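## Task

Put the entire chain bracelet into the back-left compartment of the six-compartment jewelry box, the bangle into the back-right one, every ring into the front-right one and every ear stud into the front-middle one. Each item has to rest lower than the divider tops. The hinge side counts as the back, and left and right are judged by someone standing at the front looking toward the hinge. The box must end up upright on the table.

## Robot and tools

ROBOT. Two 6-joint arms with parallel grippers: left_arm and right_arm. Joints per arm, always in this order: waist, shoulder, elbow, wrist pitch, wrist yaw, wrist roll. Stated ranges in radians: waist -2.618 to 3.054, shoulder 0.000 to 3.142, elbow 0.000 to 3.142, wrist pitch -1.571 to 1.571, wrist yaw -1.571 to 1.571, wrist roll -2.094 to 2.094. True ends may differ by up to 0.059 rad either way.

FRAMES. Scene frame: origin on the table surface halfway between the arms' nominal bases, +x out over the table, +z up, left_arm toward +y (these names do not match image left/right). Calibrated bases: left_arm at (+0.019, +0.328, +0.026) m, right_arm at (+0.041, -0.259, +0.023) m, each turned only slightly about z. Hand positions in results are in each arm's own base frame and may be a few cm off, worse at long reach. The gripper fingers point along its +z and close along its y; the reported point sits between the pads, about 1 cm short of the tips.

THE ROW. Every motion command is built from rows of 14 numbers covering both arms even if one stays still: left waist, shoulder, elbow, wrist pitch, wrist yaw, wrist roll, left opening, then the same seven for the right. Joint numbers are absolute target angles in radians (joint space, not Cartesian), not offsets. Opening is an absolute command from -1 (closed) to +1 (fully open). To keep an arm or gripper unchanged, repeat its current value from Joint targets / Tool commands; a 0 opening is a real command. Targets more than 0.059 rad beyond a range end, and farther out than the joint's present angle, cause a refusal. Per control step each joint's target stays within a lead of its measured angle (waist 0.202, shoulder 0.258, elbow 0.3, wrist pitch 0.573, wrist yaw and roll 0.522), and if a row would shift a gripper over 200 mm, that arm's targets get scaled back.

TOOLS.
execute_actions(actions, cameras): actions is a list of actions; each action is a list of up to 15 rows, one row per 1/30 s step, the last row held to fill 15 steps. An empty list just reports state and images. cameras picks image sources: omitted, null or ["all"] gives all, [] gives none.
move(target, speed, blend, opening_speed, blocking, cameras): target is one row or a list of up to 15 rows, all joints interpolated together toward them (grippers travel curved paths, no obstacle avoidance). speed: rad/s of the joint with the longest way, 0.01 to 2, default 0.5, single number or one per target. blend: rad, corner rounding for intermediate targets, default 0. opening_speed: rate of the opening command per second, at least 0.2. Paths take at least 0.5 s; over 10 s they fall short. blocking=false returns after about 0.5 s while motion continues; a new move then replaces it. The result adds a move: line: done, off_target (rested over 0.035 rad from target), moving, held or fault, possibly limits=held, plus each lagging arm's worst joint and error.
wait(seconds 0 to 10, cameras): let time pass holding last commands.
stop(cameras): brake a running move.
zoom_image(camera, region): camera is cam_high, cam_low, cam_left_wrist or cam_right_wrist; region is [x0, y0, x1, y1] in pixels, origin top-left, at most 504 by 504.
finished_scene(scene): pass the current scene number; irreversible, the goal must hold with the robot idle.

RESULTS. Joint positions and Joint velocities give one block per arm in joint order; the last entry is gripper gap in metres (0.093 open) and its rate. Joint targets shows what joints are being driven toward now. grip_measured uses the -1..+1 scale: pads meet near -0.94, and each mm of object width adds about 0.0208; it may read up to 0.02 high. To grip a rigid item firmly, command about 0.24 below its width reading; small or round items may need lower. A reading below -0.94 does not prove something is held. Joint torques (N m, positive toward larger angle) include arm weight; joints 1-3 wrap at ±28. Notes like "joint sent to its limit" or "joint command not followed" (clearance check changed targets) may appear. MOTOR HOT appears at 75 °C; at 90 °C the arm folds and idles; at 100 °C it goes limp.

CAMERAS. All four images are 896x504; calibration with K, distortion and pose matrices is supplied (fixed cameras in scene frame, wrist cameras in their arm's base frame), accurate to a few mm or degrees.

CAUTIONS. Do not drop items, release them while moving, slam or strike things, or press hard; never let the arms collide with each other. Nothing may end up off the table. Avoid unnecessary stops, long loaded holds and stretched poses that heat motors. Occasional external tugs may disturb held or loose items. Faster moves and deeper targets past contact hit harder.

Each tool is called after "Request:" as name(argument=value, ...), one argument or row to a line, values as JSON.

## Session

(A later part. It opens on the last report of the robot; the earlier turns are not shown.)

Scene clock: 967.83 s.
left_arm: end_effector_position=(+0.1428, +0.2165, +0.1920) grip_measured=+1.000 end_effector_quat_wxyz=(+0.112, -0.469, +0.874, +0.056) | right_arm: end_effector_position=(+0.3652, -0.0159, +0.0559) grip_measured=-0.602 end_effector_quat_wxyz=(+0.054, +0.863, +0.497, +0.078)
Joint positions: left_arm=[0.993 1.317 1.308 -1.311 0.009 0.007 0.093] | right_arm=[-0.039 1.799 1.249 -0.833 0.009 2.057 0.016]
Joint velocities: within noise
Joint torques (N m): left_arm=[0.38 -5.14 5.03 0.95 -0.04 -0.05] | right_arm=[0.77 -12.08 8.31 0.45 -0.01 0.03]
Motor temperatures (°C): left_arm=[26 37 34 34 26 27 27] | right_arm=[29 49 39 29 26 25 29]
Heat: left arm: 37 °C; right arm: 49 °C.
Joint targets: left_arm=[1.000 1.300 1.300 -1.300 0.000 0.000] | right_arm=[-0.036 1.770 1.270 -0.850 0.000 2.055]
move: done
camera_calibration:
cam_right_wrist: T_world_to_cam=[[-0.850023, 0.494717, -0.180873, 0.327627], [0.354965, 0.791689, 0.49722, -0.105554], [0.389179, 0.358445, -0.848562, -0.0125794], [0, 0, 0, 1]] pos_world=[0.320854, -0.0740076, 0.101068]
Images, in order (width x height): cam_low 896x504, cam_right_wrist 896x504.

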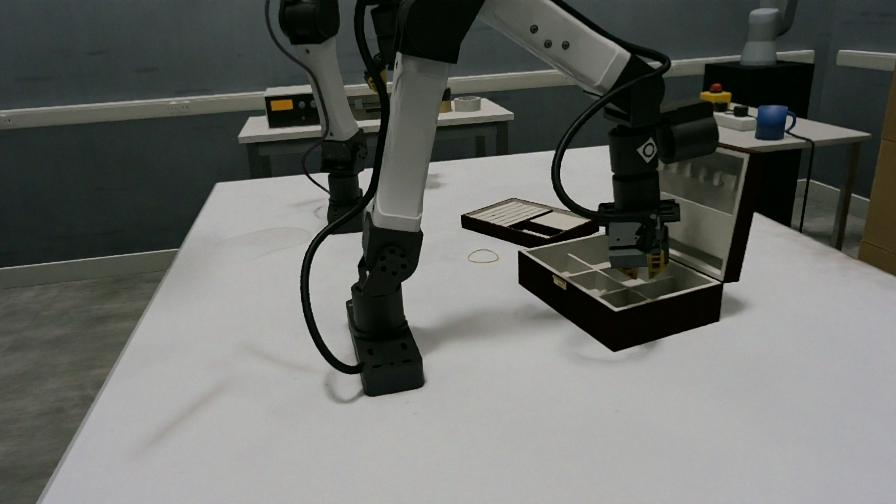

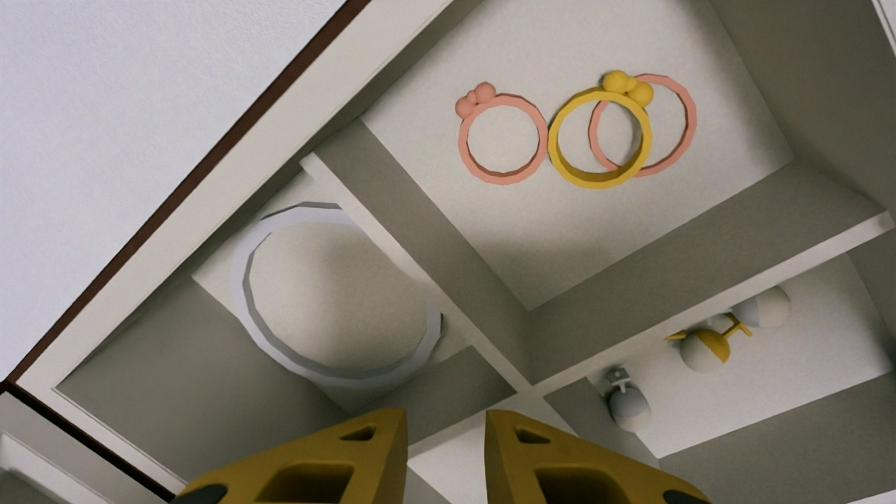

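Request:
move(
  target=[
    [1.0,1.3,1.3,-1.3,0,0,1,-0.036,1.62,1.35,-1.1,0,2.055,-0.5],
    [1.0,1.3,1.3,-1.3,0,0,1,0.903,1.895,1.492,-1.14,0,0,-0.5],
  ],
  speed=[0.4,0.8],
  blend=[0.1,0],
)

Request:
zoom_image(
  camera="cam_high",
  region=[440, 140, 610, 310],
)

Scene clock: 995.33 s.
left_arm: end_effector_position=(+0.1428, +0.2165, +0.1920) grip_measured=+1.000 end_effector_quat_wxyz=(+0.112, -0.469, +0.874, +0.056) | right_arm: end_effector_position=(+0.2224, +0.2810, +0.0801) grip_measured=-0.502 end_effector_quat_wxyz=(+0.018, -0.431, +0.902, +0.006)
Joint positions: left_arm=[0.993 1.317 1.308 -1.311 0.009 0.007 0.093] | right_arm=[0.904 1.881 1.471 -1.123 0.005 0.013 0.021]
Joint velocities: within noise
Joint torques (N m): left_arm=[0.39 -5.12 5.01 0.95 -0.04 -0.05] | right_arm=[0.42 -8.84 8.39 0.28 -0.02 -0.07]
Motor temperatures (°C): left_arm=[26 37 34 34 26 27 27] | right_arm=[29 51 40 28 26 25 28]
Heat: left arm: 37 °C; right arm: 51 °C.
Joint targets: left_arm=[1.000 1.300 1.300 -1.300 0.000 0.000] | right_arm=[0.903 1.895 1.492 -1.140 0.000 0.000]
move: done
camera_calibration:
cam_left_wrist: T_world_to_cam=[[0.83979, -0.54284, 0.00874672, -0.00404178], [-0.538137, -0.830166, 0.145716, 0.270688], [-0.0718393, -0.127078, -0.989288, 0.308469], [0, 0, 0, 1]] pos_world=[0.171222, 0.261722, 0.265756]
cam_right_wrist: T_world_to_cam=[[0.781745, -0.623573, -0.00554558, 0.00112024], [-0.569749, -0.717827, 0.400137, 0.335654], [-0.253496, -0.309646, -0.916438, 0.293187], [0, 0, 0, 1]] pos_world=[0.264684, 0.332424, 0.134387]

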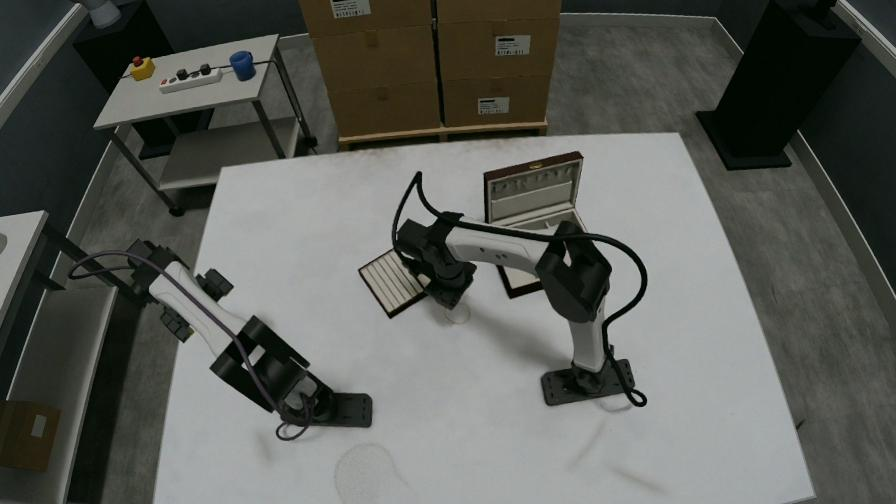

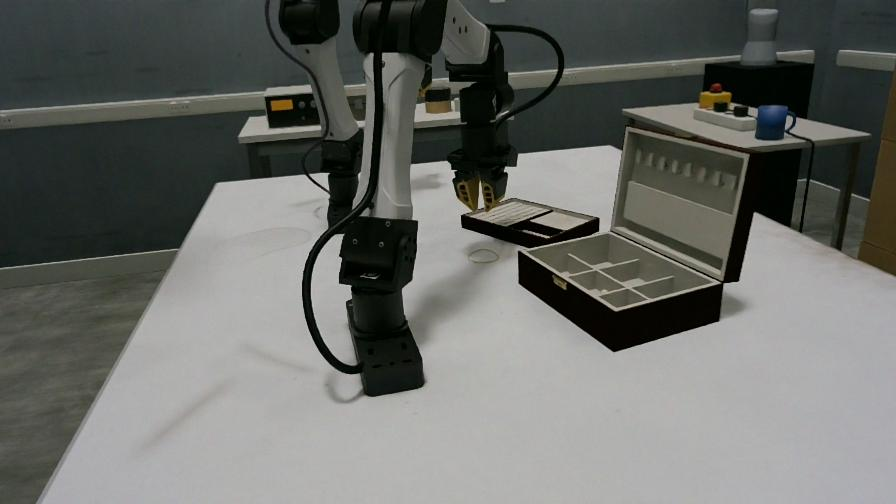

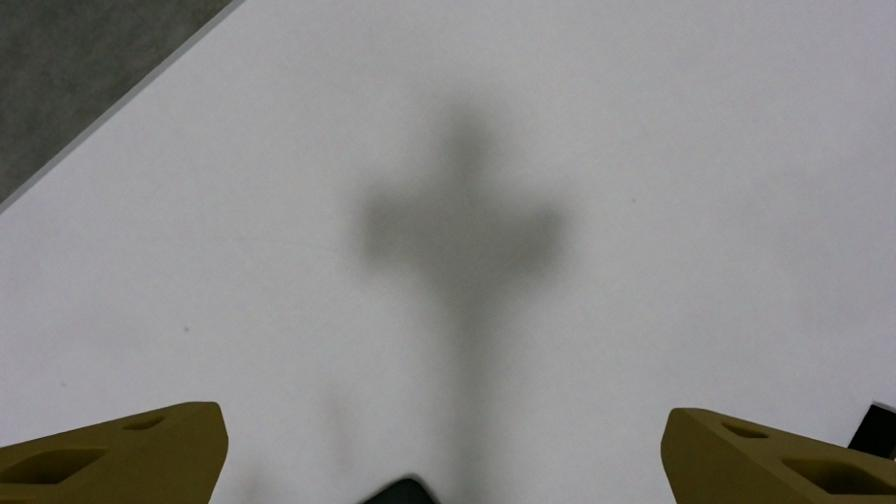

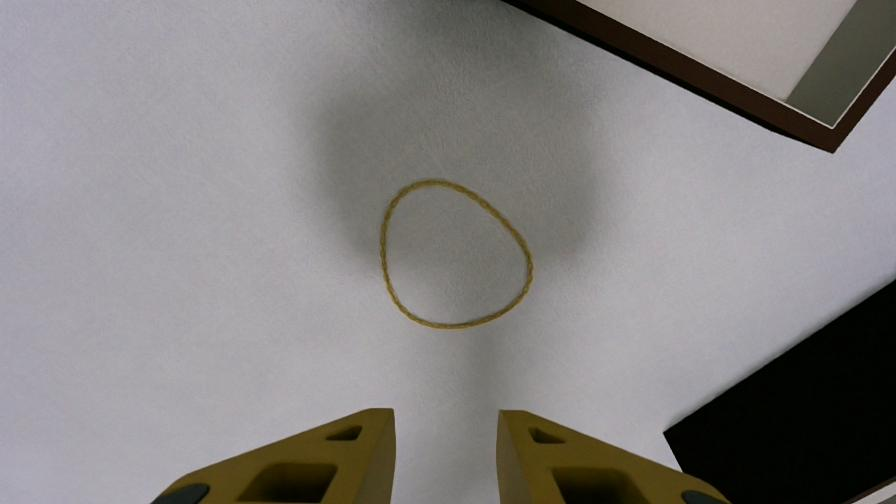

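Scaled by 2.965 from the camera's 896x504 image, which has a finer 1280x720 frame.

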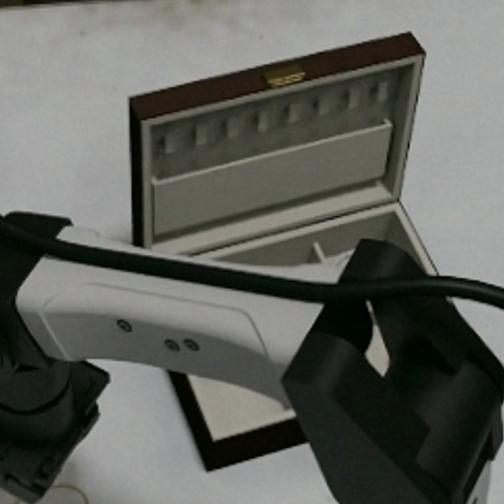

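Request:
move(
  target=[1.0,1.3,1.3,-1.3,0,0,1,0.969,1.974,1.296,-0.883,0,0,-0.5],
  speed=0.5,
  cameras=["cam_low","cam_right_wrist"],
)

Request:
zoom_image(
  camera="cam_low",
  region=[420, 180, 560, 300],
)

Scene clock: 1005.07 s.
left_arm: end_effector_position=(+0.1428, +0.2165, +0.1920) grip_measured=+1.000 end_effector_quat_wxyz=(+0.112, -0.469, +0.874, +0.056) | right_arm: end_effector_position=(+0.2015, +0.2897, +0.0111) grip_measured=-0.502 end_effector_quat_wxyz=(+0.004, -0.459, +0.889, -0.001)
Joint positions: left_arm=[0.993 1.317 1.308 -1.311 0.009 0.007 0.093] | right_arm=[0.965 1.965 1.301 -0.9 0.005 0.012 0.021]
Joint velocities: within noise
Joint torques (N m): left_arm=[0.38 -5.12 5.03 0.95 -0.05 -0.05] | right_arm=[0.79 -9.57 5.45 0.55 -0.02 -0.07]
Motor temperatures (°C): left_arm=[26 37 34 34 26 27 27] | right_arm=[29 52 41 28 26 25 28]
Heat: left arm: 37 °C; right arm: 52 °C.
Joint targets: left_arm=[1.000 1.300 1.300 -1.300 0.000 0.000] | right_arm=[0.969 1.974 1.296 -0.883 0.000 0.000]
move: done
camera_calibration:
cam_right_wrist: T_world_to_cam=[[0.819106, -0.573618, -0.00534345, 0.000492664], [-0.516388, -0.741376, 0.428608, 0.353314], [-0.249818, -0.348316, -0.903475, 0.237735], [0, 0, 0, 1]] pos_world=[0.241434, 0.345028, 0.0633568]
Images, in order (width x height): cam_low 896x504, cam_right_wrist 896x504.

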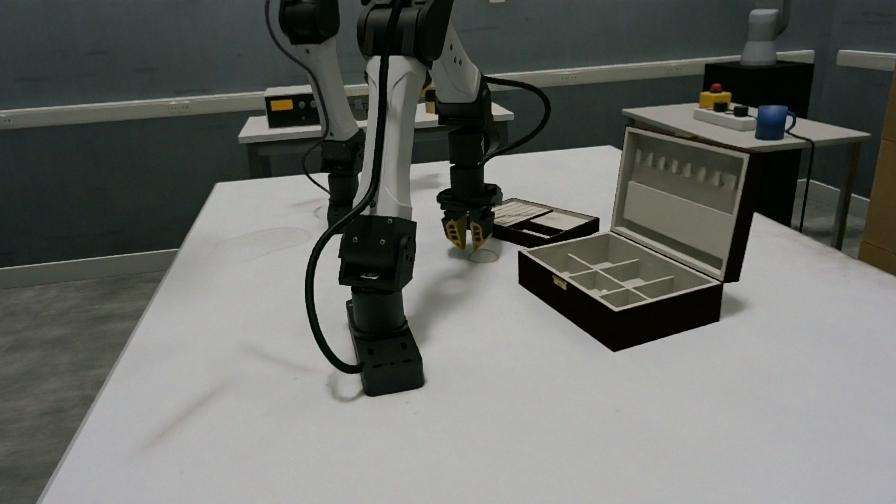

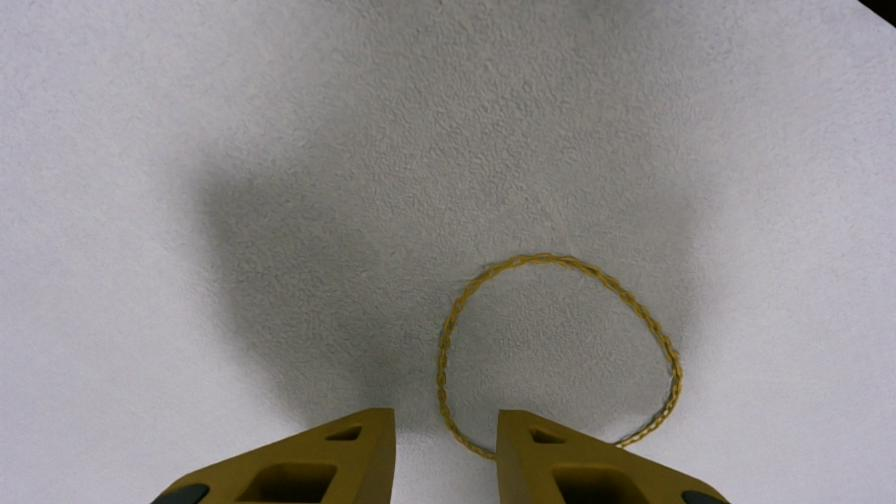

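Scaled by 3.600 from the camera's 896x504 image, which has a finer 1280x720 frame.

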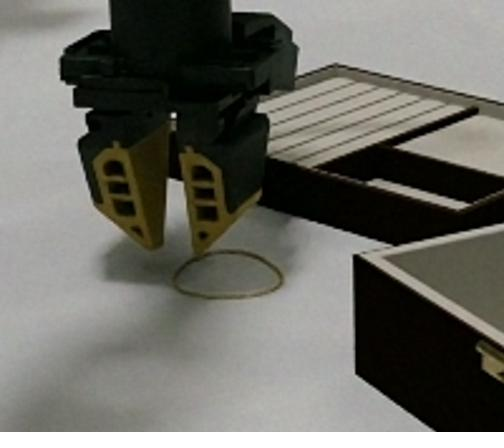

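Request:
move(
  target=[1.0,1.3,1.3,-1.3,0,0,1,0.969,2.010,1.243,-0.796,0,0,-0.6],
  speed=0.2,
  cameras=["cam_low","cam_right_wrist"],
)

Request:
zoom_image(
  camera="cam_low",
  region=[430, 200, 540, 290],
)

Scene clock: 1019.17 s.
left_arm: end_effector_position=(+0.1428, +0.2165, +0.1920) grip_measured=+1.000 end_effector_quat_wxyz=(+0.112, -0.469, +0.874, +0.056) | right_arm: end_effector_position=(+0.2005, +0.2884, -0.0021) grip_measured=-0.598 end_effector_quat_wxyz=(+0.004, -0.459, +0.888, -0.001)
Joint positions: left_arm=[0.993 1.317 1.308 -1.311 0.009 0.007 0.093] | right_arm=[0.965 1.982 1.267 -0.851 0.005 0.011 0.016]
Joint velocities: within noise
Joint torques (N m): left_arm=[0.38 -5.12 5.01 0.95 -0.04 -0.05] | right_arm=[0.8 -7.79 3.44 0.94 -0.02 -0.06]
Motor temperatures (°C): left_arm=[26 37 34 34 26 27 27] | right_arm=[29 53 40 28 26 25 28]
Heat: left arm: 37 °C; right arm: 53 °C.
Joint targets: left_arm=[1.000 1.300 1.300 -1.300 0.000 0.000] | right_arm=[0.969 2.010 1.243 -0.796 0.000 0.000]
move: off_target (right_arm); right_arm: the wrist pitch is farthest, 0.055 rad from its target
camera_calibration:
cam_right_wrist: T_world_to_cam=[[0.819758, -0.572682, -0.0057121, 0.0000758743], [-0.515125, -0.741653, 0.429647, 0.357343], [-0.250288, -0.349264, -0.902979, 0.225466], [0, 0, 0, 1]] pos_world=[0.240446, 0.343815, 0.0500599]
Images, in order (width x height): cam_low 896x504, cam_right_wrist 896x504.

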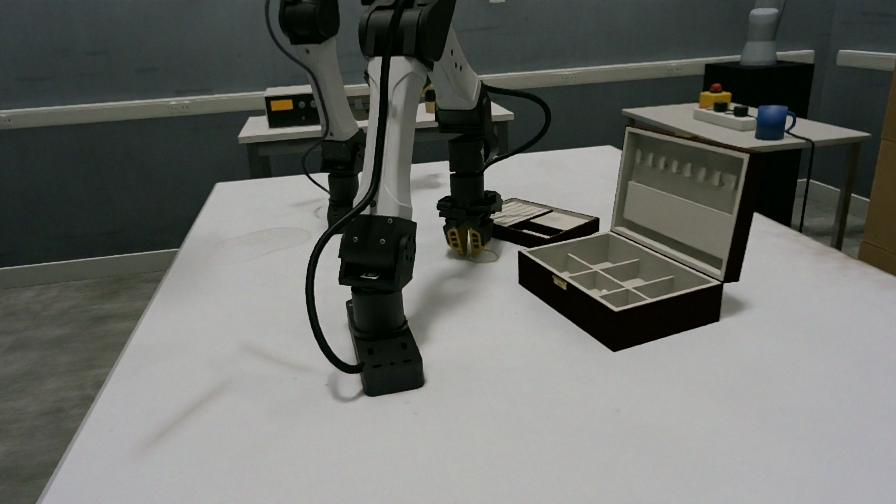

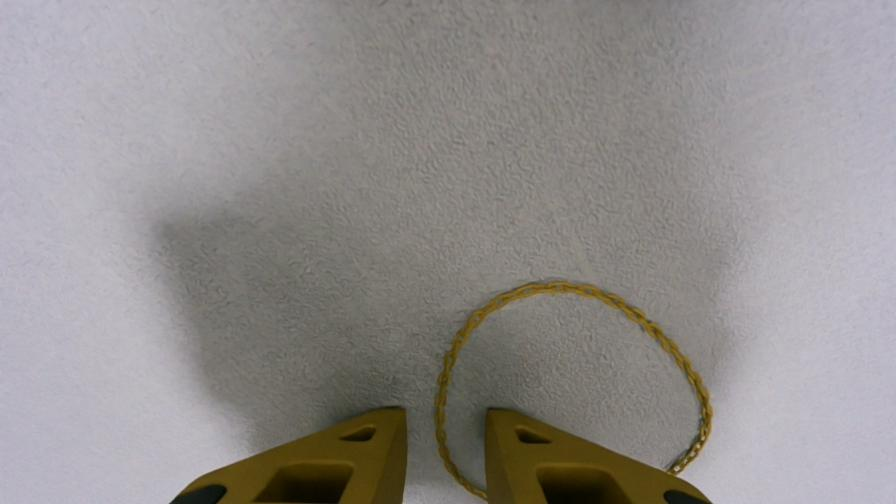

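Scaled by 4.582 from the camera's 896x504 image, which has a finer 1280x720 frame.

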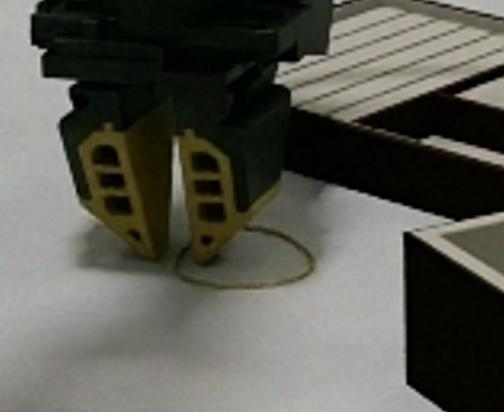

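Request:
move(
  target=[1.0,1.3,1.3,-1.3,0,0,1,0.969,2.030,1.240,-0.775,0,0,-0.6],
  speed=0.1,
  cameras=["cam_low","cam_right_wrist"],
)

Request:
zoom_image(
  camera="cam_low",
  region=[430, 200, 540, 290],
)

Scene clock: 1031.83 s.
left_arm: end_effector_position=(+0.1428, +0.2165, +0.1920) grip_measured=+1.000 end_effector_quat_wxyz=(+0.112, -0.469, +0.874, +0.056) | right_arm: end_effector_position=(+0.2005, +0.2884, -0.0023) grip_measured=-0.598 end_effector_quat_wxyz=(+0.004, -0.460, +0.888, -0.001)
Joint positions: left_arm=[0.993 1.317 1.308 -1.311 0.009 0.007 0.093] | right_arm=[0.965 1.982 1.267 -0.85 0.005 0.01 0.016]
Joint velocities: within noise
Joint torques (N m): left_arm=[0.39 -5.12 5.01 0.95 -0.05 -0.05] | right_arm=[0.77 -5.9 3.23 1.15 -0.02 -0.05]
Motor temperatures (°C): left_arm=[26 37 34 34 26 27 27] | right_arm=[29 52 39 29 26 25 28]
Heat: left arm: 37 °C; right arm: 52 °C.
Joint targets: left_arm=[1.000 1.300 1.300 -1.300 0.000 0.000] | right_arm=[0.969 2.030 1.240 -0.775 0.000 0.000]
move: off_target (right_arm); right_arm: the wrist pitch is farthest, 0.075 rad from its target
camera_calibration:
cam_right_wrist: T_world_to_cam=[[0.820195, -0.572055, -0.00570927, -0.000193795], [-0.514653, -0.742179, 0.429306, 0.357477], [-0.249824, -0.349176, -0.903141, 0.225195], [0, 0, 0, 1]] pos_world=[0.240394, 0.343834, 0.0499151]
Images, in order (width x height): cam_low 896x504, cam_right_wrist 896x504.

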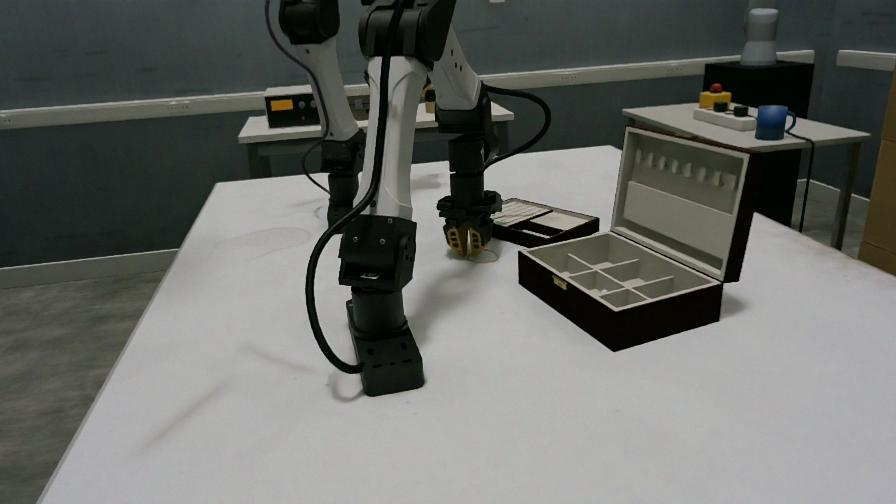

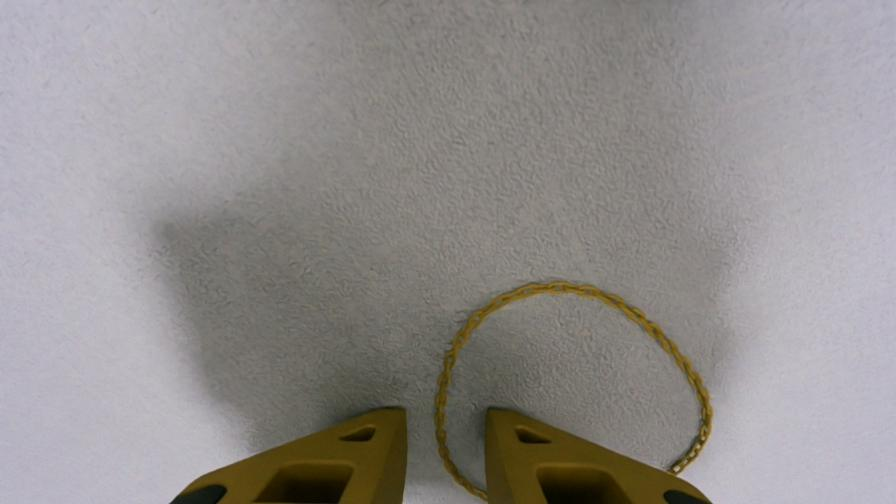

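Scaled by 4.582 from the camera's 896x504 image, which has a finer 1280x720 frame.

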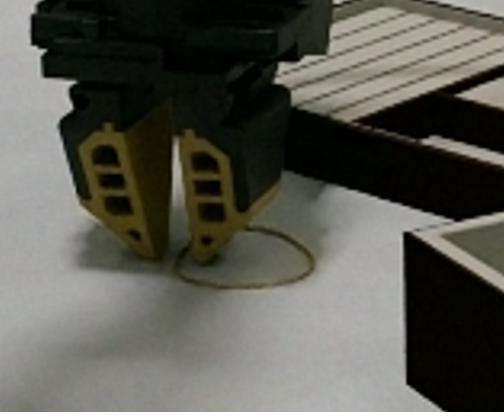

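Request:
move(
  target=[
    [1.0,1.3,1.3,-1.3,0,0,1,0.969,2.0,1.258,-0.83,0,0,-0.6],
    [1.0,1.3,1.3,-1.3,0,0,1,0.969,2.0,1.258,-0.83,0,0,-1],
    [1.0,1.3,1.3,-1.3,0,0,1,0.969,1.8,1.45,-1.21,0,0,-1],
  ],
  speed=[0.1,0.3,0.3],
  opening_speed=0.4,
  cameras=["cam_low","cam_right_wrist"],
)

Request:
zoom_image(
  camera="cam_low",
  region=[400, 150, 560, 290],
)

Scene clock: 1043.13 s.
left_arm: end_effector_position=(+0.1428, +0.2165, +0.1920) grip_measured=+1.000 end_effector_quat_wxyz=(+0.112, -0.469, +0.874, +0.056) | right_arm: end_effector_position=(+0.1878, +0.2741, +0.0886) grip_measured=-0.971 end_effector_quat_wxyz=(-0.007, -0.460, +0.888, +0.000)
Joint positions: left_arm=[0.993 1.317 1.308 -1.311 0.009 0.007 0.093] | right_arm=[0.967 1.824 1.432 -1.192 -0.007 0.01 0]
Joint velocities: within noise
Joint torques (N m): left_arm=[0.38 -5.12 5.03 0.95 -0.04 -0.05] | right_arm=[0.68 -11.79 8.03 0.13 0.1 -0.05]
Motor temperatures (°C): left_arm=[26 37 34 34 26 27 27] | right_arm=[29 51 39 29 26 25 28]
Heat: left arm: 37 °C; right arm: 51 °C.
Joint targets: left_arm=[1.000 1.300 1.300 -1.300 0.000 0.000] | right_arm=[0.969 1.800 1.450 -1.210 0.000 0.000]
move: done
camera_calibration:
cam_right_wrist: T_world_to_cam=[[0.820805, -0.570942, -0.0174662, 0.0032489], [-0.504545, -0.739008, 0.446431, 0.297045], [-0.267794, -0.35762, -0.894648, 0.304056], [0, 0, 0, 1]] pos_world=[0.228631, 0.330111, 0.13947]
Images, in order (width x height): cam_low 896x504, cam_right_wrist 896x504.

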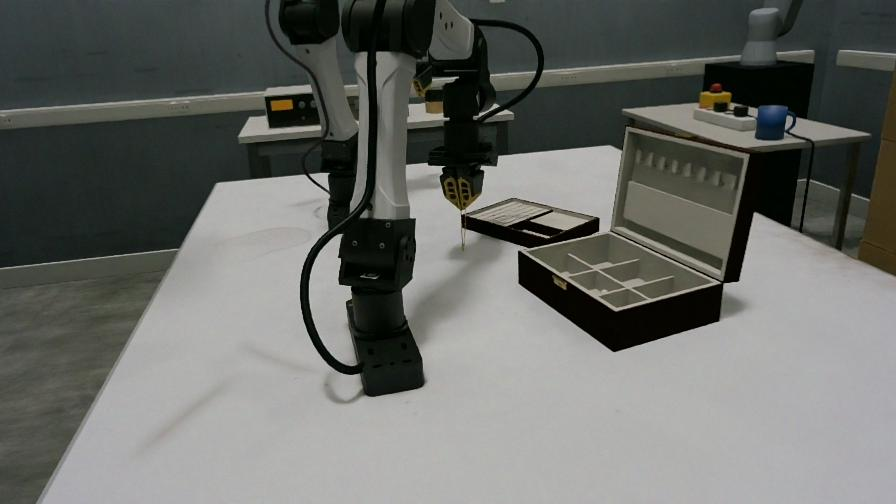

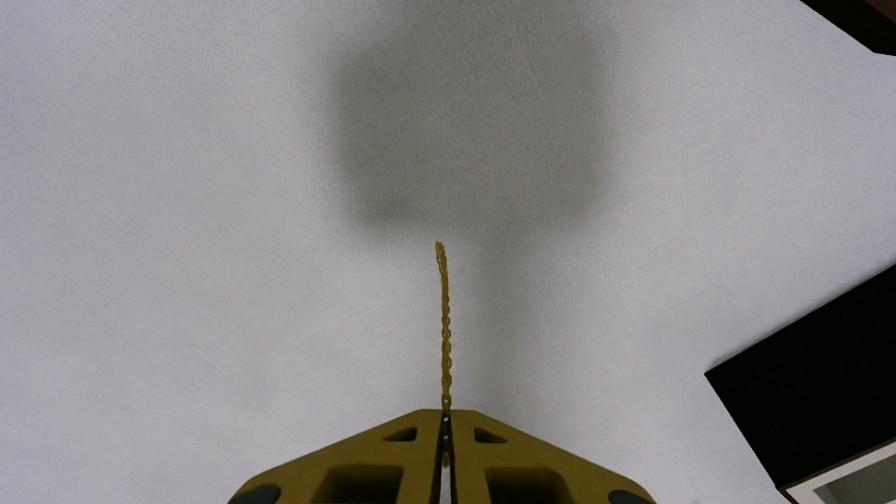

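Scaled by 3.150 from the camera's 896x504 image, which has a finer 1280x720 frame.

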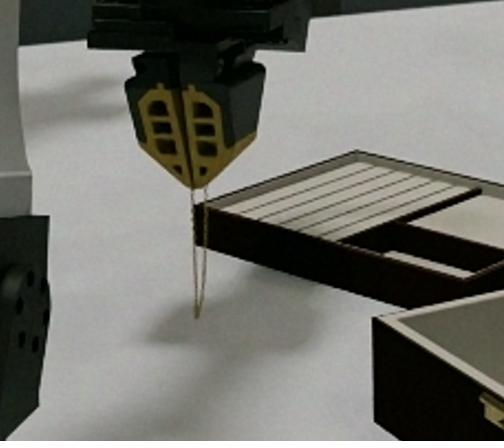

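Request:
move(
  target=[
    [1.0,1.3,1.3,-1.3,0,0,1,0.969,1.55,1.55,-1.55,0,0.8,-1],
    [1.0,1.3,1.3,-1.3,0,0,1,0.29,1.685,1.579,-1.445,0,2.05,-1],
    [1.0,1.3,1.3,-1.3,0,0,1,0.29,1.713,1.55,-1.04,0,2.05,-1],
  ],
  speed=0.6,
  blend=[0.1,0.05,0],
)

Scene clock: 1072.93 s.
left_arm: end_effector_position=(+0.1428, +0.2165, +0.1920) grip_measured=+1.000 end_effector_quat_wxyz=(+0.112, -0.469, +0.874, +0.056) | right_arm: end_effector_position=(+0.3758, +0.1141, +0.1738) grip_measured=-0.971 end_effector_quat_wxyz=(+0.070, +0.752, +0.632, +0.170)
Joint positions: left_arm=[0.993 1.317 1.308 -1.311 0.009 0.007 0.093] | right_arm=[0.293 1.7 1.557 -1.057 -0.005 2.038 0]
Joint velocities: within noise
Joint torques (N m): left_arm=[0.36 -5.12 5.01 0.95 -0.04 -0.05] | right_arm=[0.28 -7.73 6.39 1.21 0.12 0.16]
Motor temperatures (°C): left_arm=[26 37 34 34 26 27 27] | right_arm=[29 56 42 28 26 25 28]
Heat: left arm: 37 °C; right arm: 56 °C.
Joint targets: left_arm=[1.000 1.300 1.300 -1.300 0.000 0.000] | right_arm=[0.290 1.713 1.550 -1.040 0.000 2.050]
move: done
camera_calibration:
cam_left_wrist: T_world_to_cam=[[0.83979, -0.54284, 0.00874672, -0.00404178], [-0.538137, -0.830166, 0.145716, 0.270688], [-0.0718393, -0.127078, -0.989288, 0.308469], [0, 0, 0, 1]] pos_world=[0.171222, 0.261722, 0.265756]
cam_right_wrist: T_world_to_cam=[[-0.924946, 0.185178, -0.33194, 0.383458], [-0.0315278, 0.832913, 0.552505, -0.13997], [0.378789, 0.521503, -0.764561, 0.00749705], [0, 0, 0, 1]] pos_world=[0.347426, 0.0416648, 0.210351]

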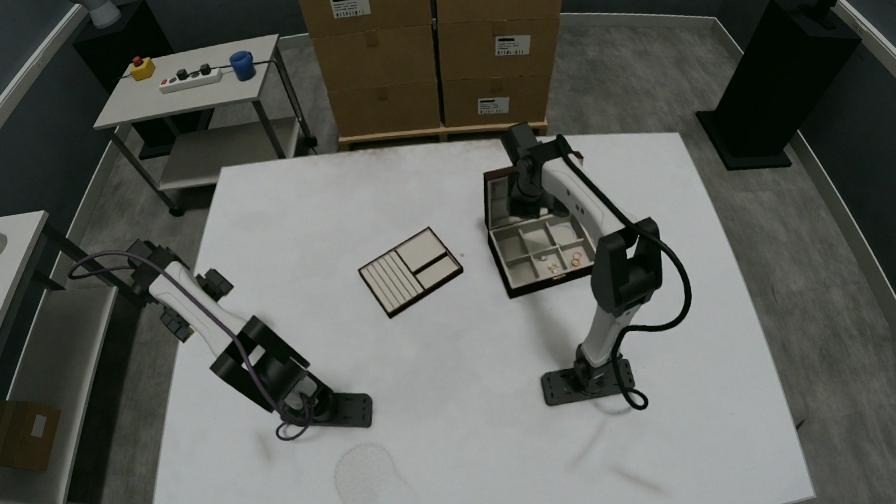

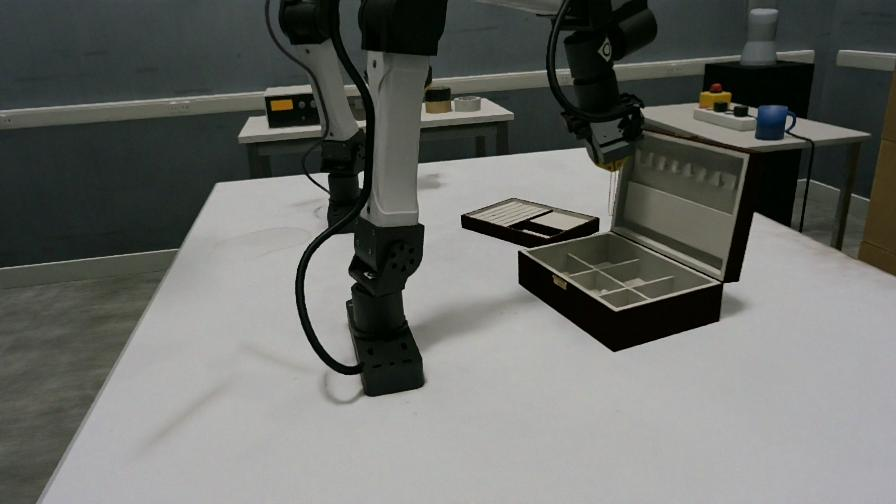

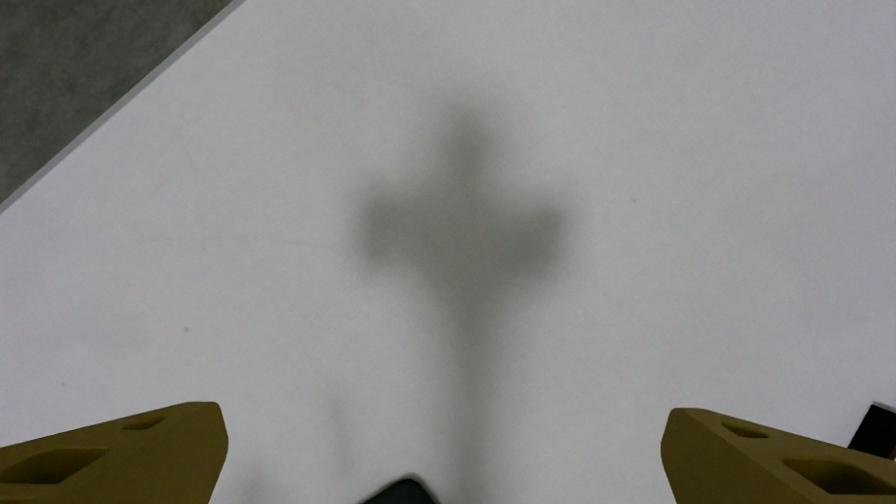

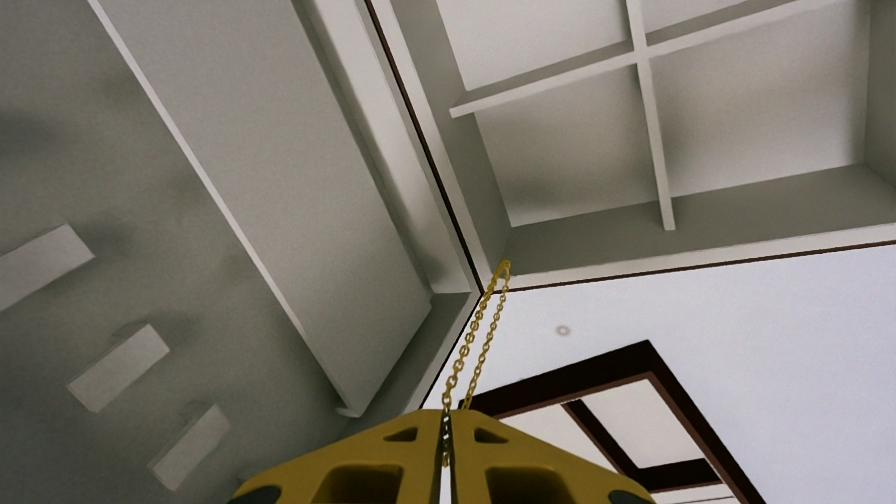

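Request:
move(
  target=[
    [1.0,1.3,1.3,-1.3,0,0,1,0.29,1.66,1.65,-1.3,0,1.5,-1],
    [1.0,1.3,1.3,-1.3,0,0,1,0.29,1.66,1.65,-1.3,0,-1.6,-1],
    [1.0,1.3,1.3,-1.3,0,0,1,0.285,1.713,1.55,-1.04,0,-2.08,-1],
    [1.0,1.3,1.3,-1.3,0,0,1,0.285,1.767,1.353,-0.836,0,-2.08,-1],
  ],
  speed=[0.5,0.9,0.5,0.3],
  blend=[0.05,0.1,0.03,0],
)

Request:
zoom_image(
  camera="cam_low",
  region=[500, 60, 790, 360],
)

Scene clock: 1106.67 s.
left_arm: end_effector_position=(+0.1428, +0.2165, +0.1920) grip_measured=+1.000 end_effector_quat_wxyz=(+0.112, -0.469, +0.874, +0.056) | right_arm: end_effector_position=(+0.3773, +0.1135, +0.1028) grip_measured=-0.971 end_effector_quat_wxyz=(-0.102, +0.913, -0.377, +0.122)
Joint positions: left_arm=[0.993 1.317 1.308 -1.311 0.009 0.007 0.093] | right_arm=[0.29 1.758 1.359 -0.853 -0.005 -2.068 0]
Joint velocities: within noise
Joint torques (N m): left_arm=[0.38 -5.14 5.01 0.95 -0.05 -0.05] | right_arm=[0.05 -8.53 6.32 1.09 0.01 -0.07]
Motor temperatures (°C): left_arm=[26 37 34 34 26 27 27] | right_arm=[29 53 42 29 26 25 28]
Heat: left arm: 37 °C; right arm: 53 °C.
Joint targets: left_arm=[1.000 1.300 1.300 -1.300 0.000 0.000] | right_arm=[0.285 1.767 1.353 -0.836 0.000 -2.080]
move: done
camera_calibration:
cam_left_wrist: T_world_to_cam=[[0.83979, -0.54284, 0.00874672, -0.00404178], [-0.538137, -0.830166, 0.145716, 0.270688], [-0.0718393, -0.127078, -0.989288, 0.308469], [0, 0, 0, 1]] pos_world=[0.171222, 0.261722, 0.265756]
cam_right_wrist: T_world_to_cam=[[0.661538, 0.700729, 0.267106, -0.357327], [0.495164, -0.675659, 0.546167, -0.127042], [0.563188, -0.229049, -0.79395, -0.0284312], [0, 0, 0, 1]] pos_world=[0.315304, 0.15804, 0.142257]

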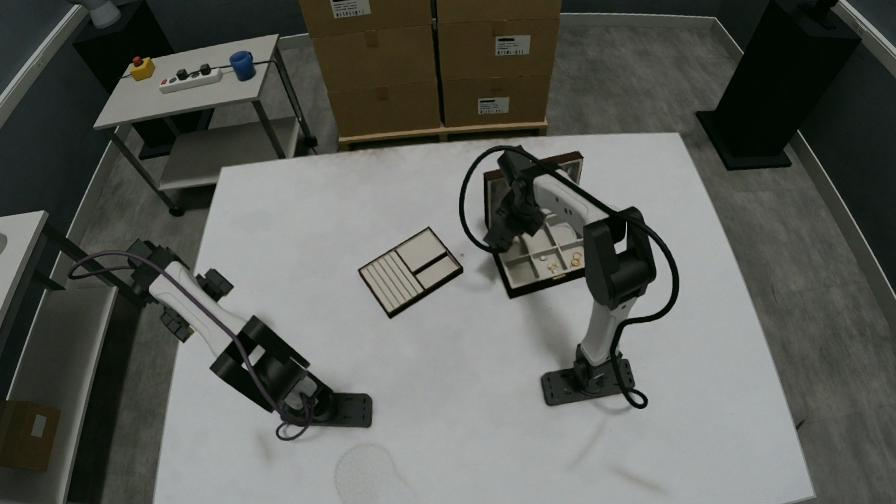

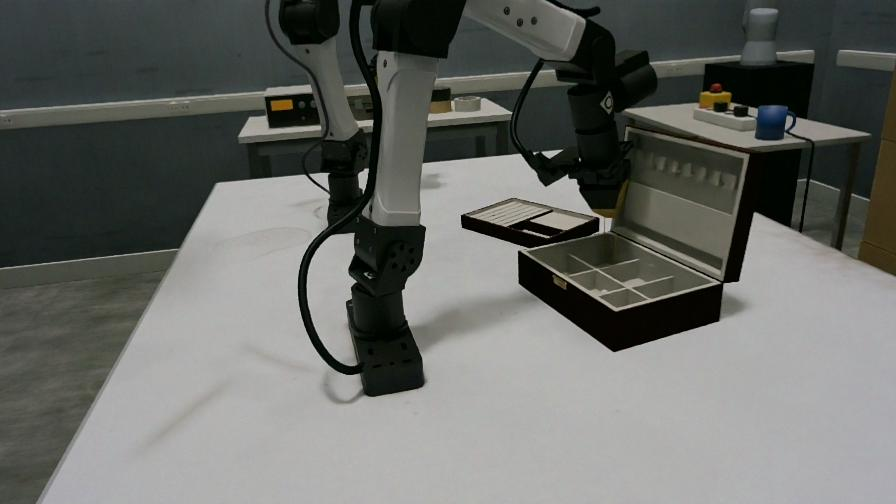

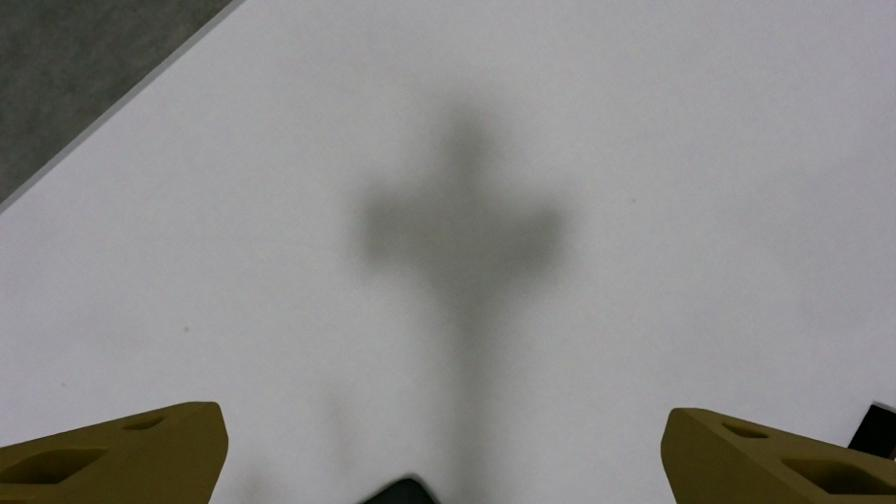

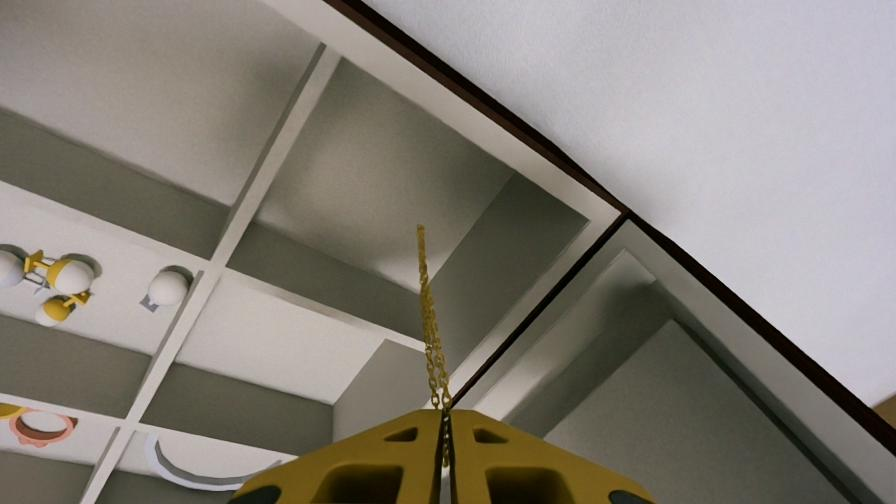

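Scaled by 1.680 from the camera's 896x504 image, which has a finer 1280x720 frame.

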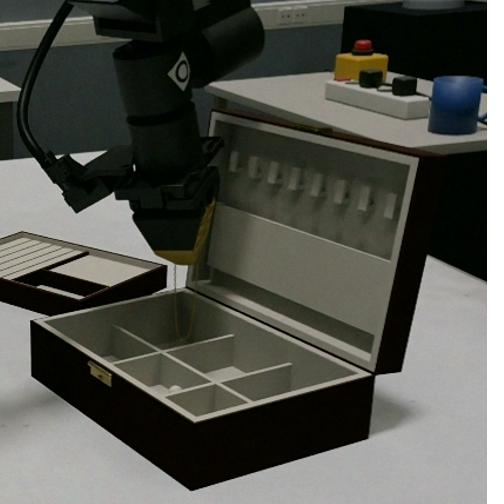

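Request:
move(
  target=[1.0,1.3,1.3,-1.3,0,0,1,0.285,1.864,1.285,-0.731,0,-2.08,-1],
  speed=0.15,
)

Request:
zoom_image(
  camera="cam_low",
  region=[500, 60, 790, 360],
)

Scene clock: 1115.27 s.
left_arm: end_effector_position=(+0.1428, +0.2165, +0.1920) grip_measured=+1.000 end_effector_quat_wxyz=(+0.112, -0.469, +0.874, +0.056) | right_arm: end_effector_position=(+0.3831, +0.1152, +0.0596) grip_measured=-0.971 end_effector_quat_wxyz=(-0.092, +0.915, -0.377, +0.109)
Joint positions: left_arm=[0.993 1.317 1.308 -1.311 0.009 0.007 0.093] | right_arm=[0.29 1.843 1.298 -0.739 -0.005 -2.068 0]
Joint velocities: within noise
Joint torques (N m): left_arm=[0.38 -5.12 5.01 0.95 -0.05 -0.04] | right_arm=[0.08 -7.98 5.44 0.92 0.01 -0.06]
Motor temperatures (°C): left_arm=[26 37 34 34 26 27 27] | right_arm=[29 53 42 29 26 25 28]
Heat: left arm: 37 °C; right arm: 53 °C.
Joint targets: left_arm=[1.000 1.300 1.300 -1.300 0.000 0.000] | right_arm=[0.285 1.864 1.285 -0.731 0.000 -2.080]
move: done
camera_calibration:
cam_left_wrist: T_world_to_cam=[[0.83979, -0.54284, 0.00874672, -0.00404178], [-0.538137, -0.830166, 0.145716, 0.270688], [-0.0718393, -0.127078, -0.989288, 0.308469], [0, 0, 0, 1]] pos_world=[0.171222, 0.261722, 0.265756]
cam_right_wrist: T_world_to_cam=[[0.668798, 0.703592, 0.24014, -0.352275], [0.512249, -0.670213, 0.537043, -0.111732], [0.538805, -0.236162, -0.808651, -0.0545769], [0, 0, 0, 1]] pos_world=[0.322242, 0.160085, 0.100467]

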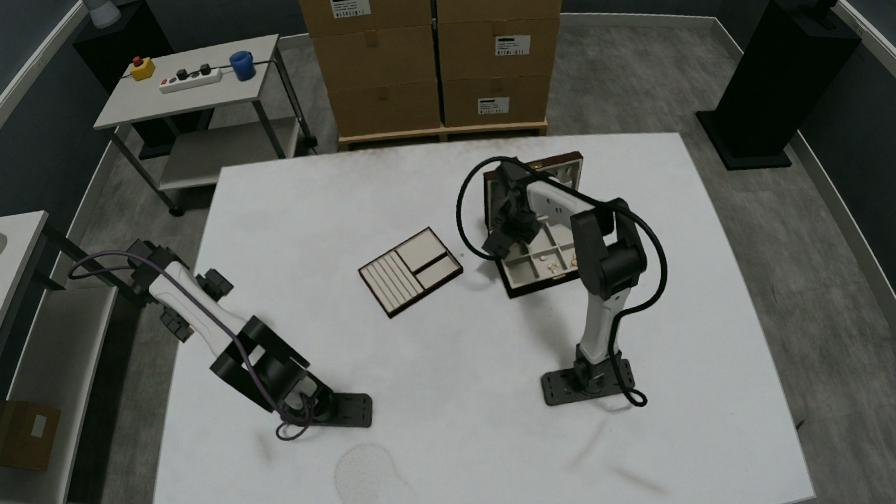

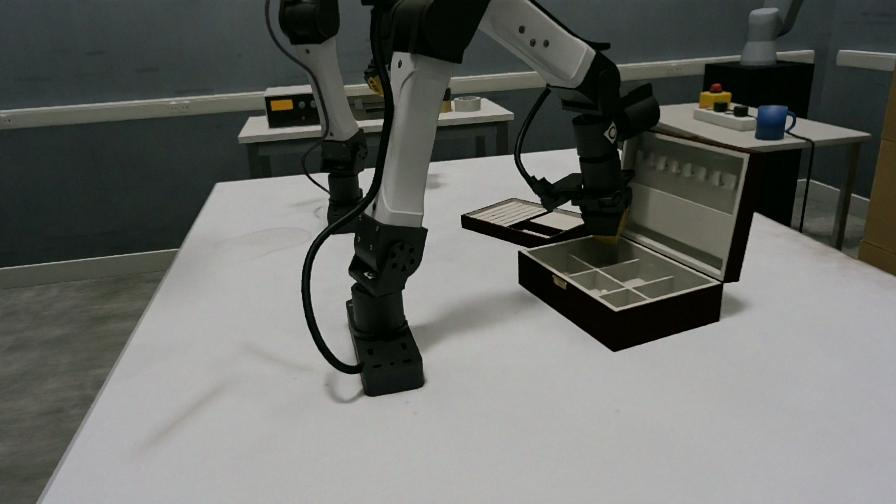

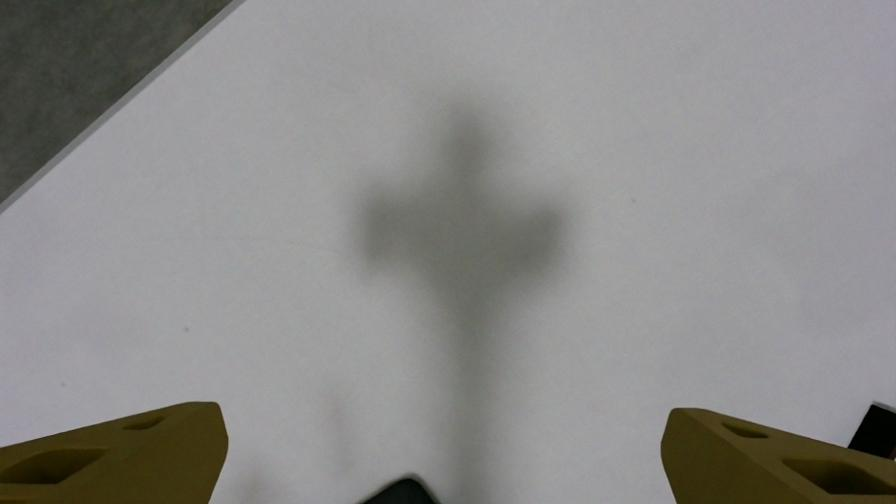

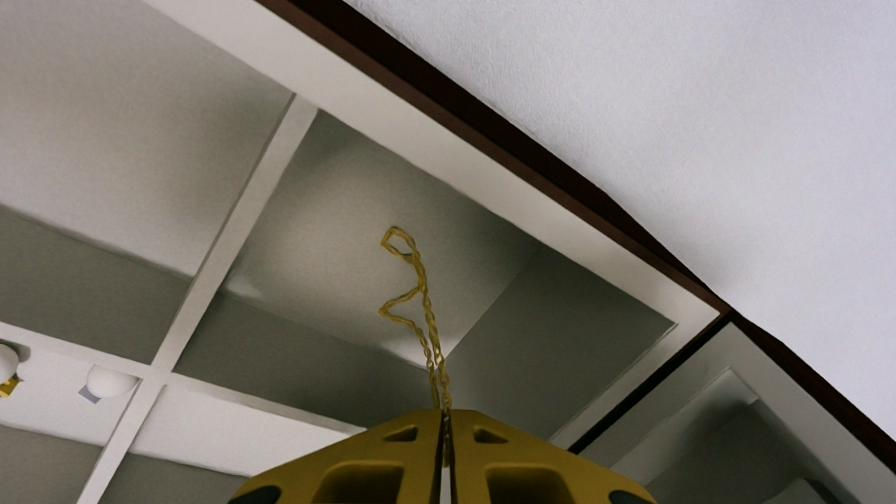

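Scaled by 1.680 from the camera's 896x504 image, which has a finer 1280x720 frame.

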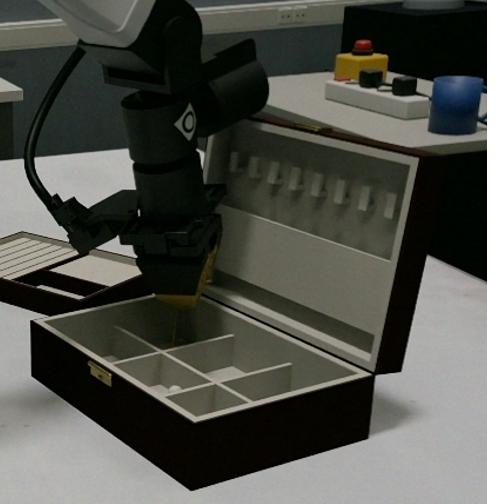

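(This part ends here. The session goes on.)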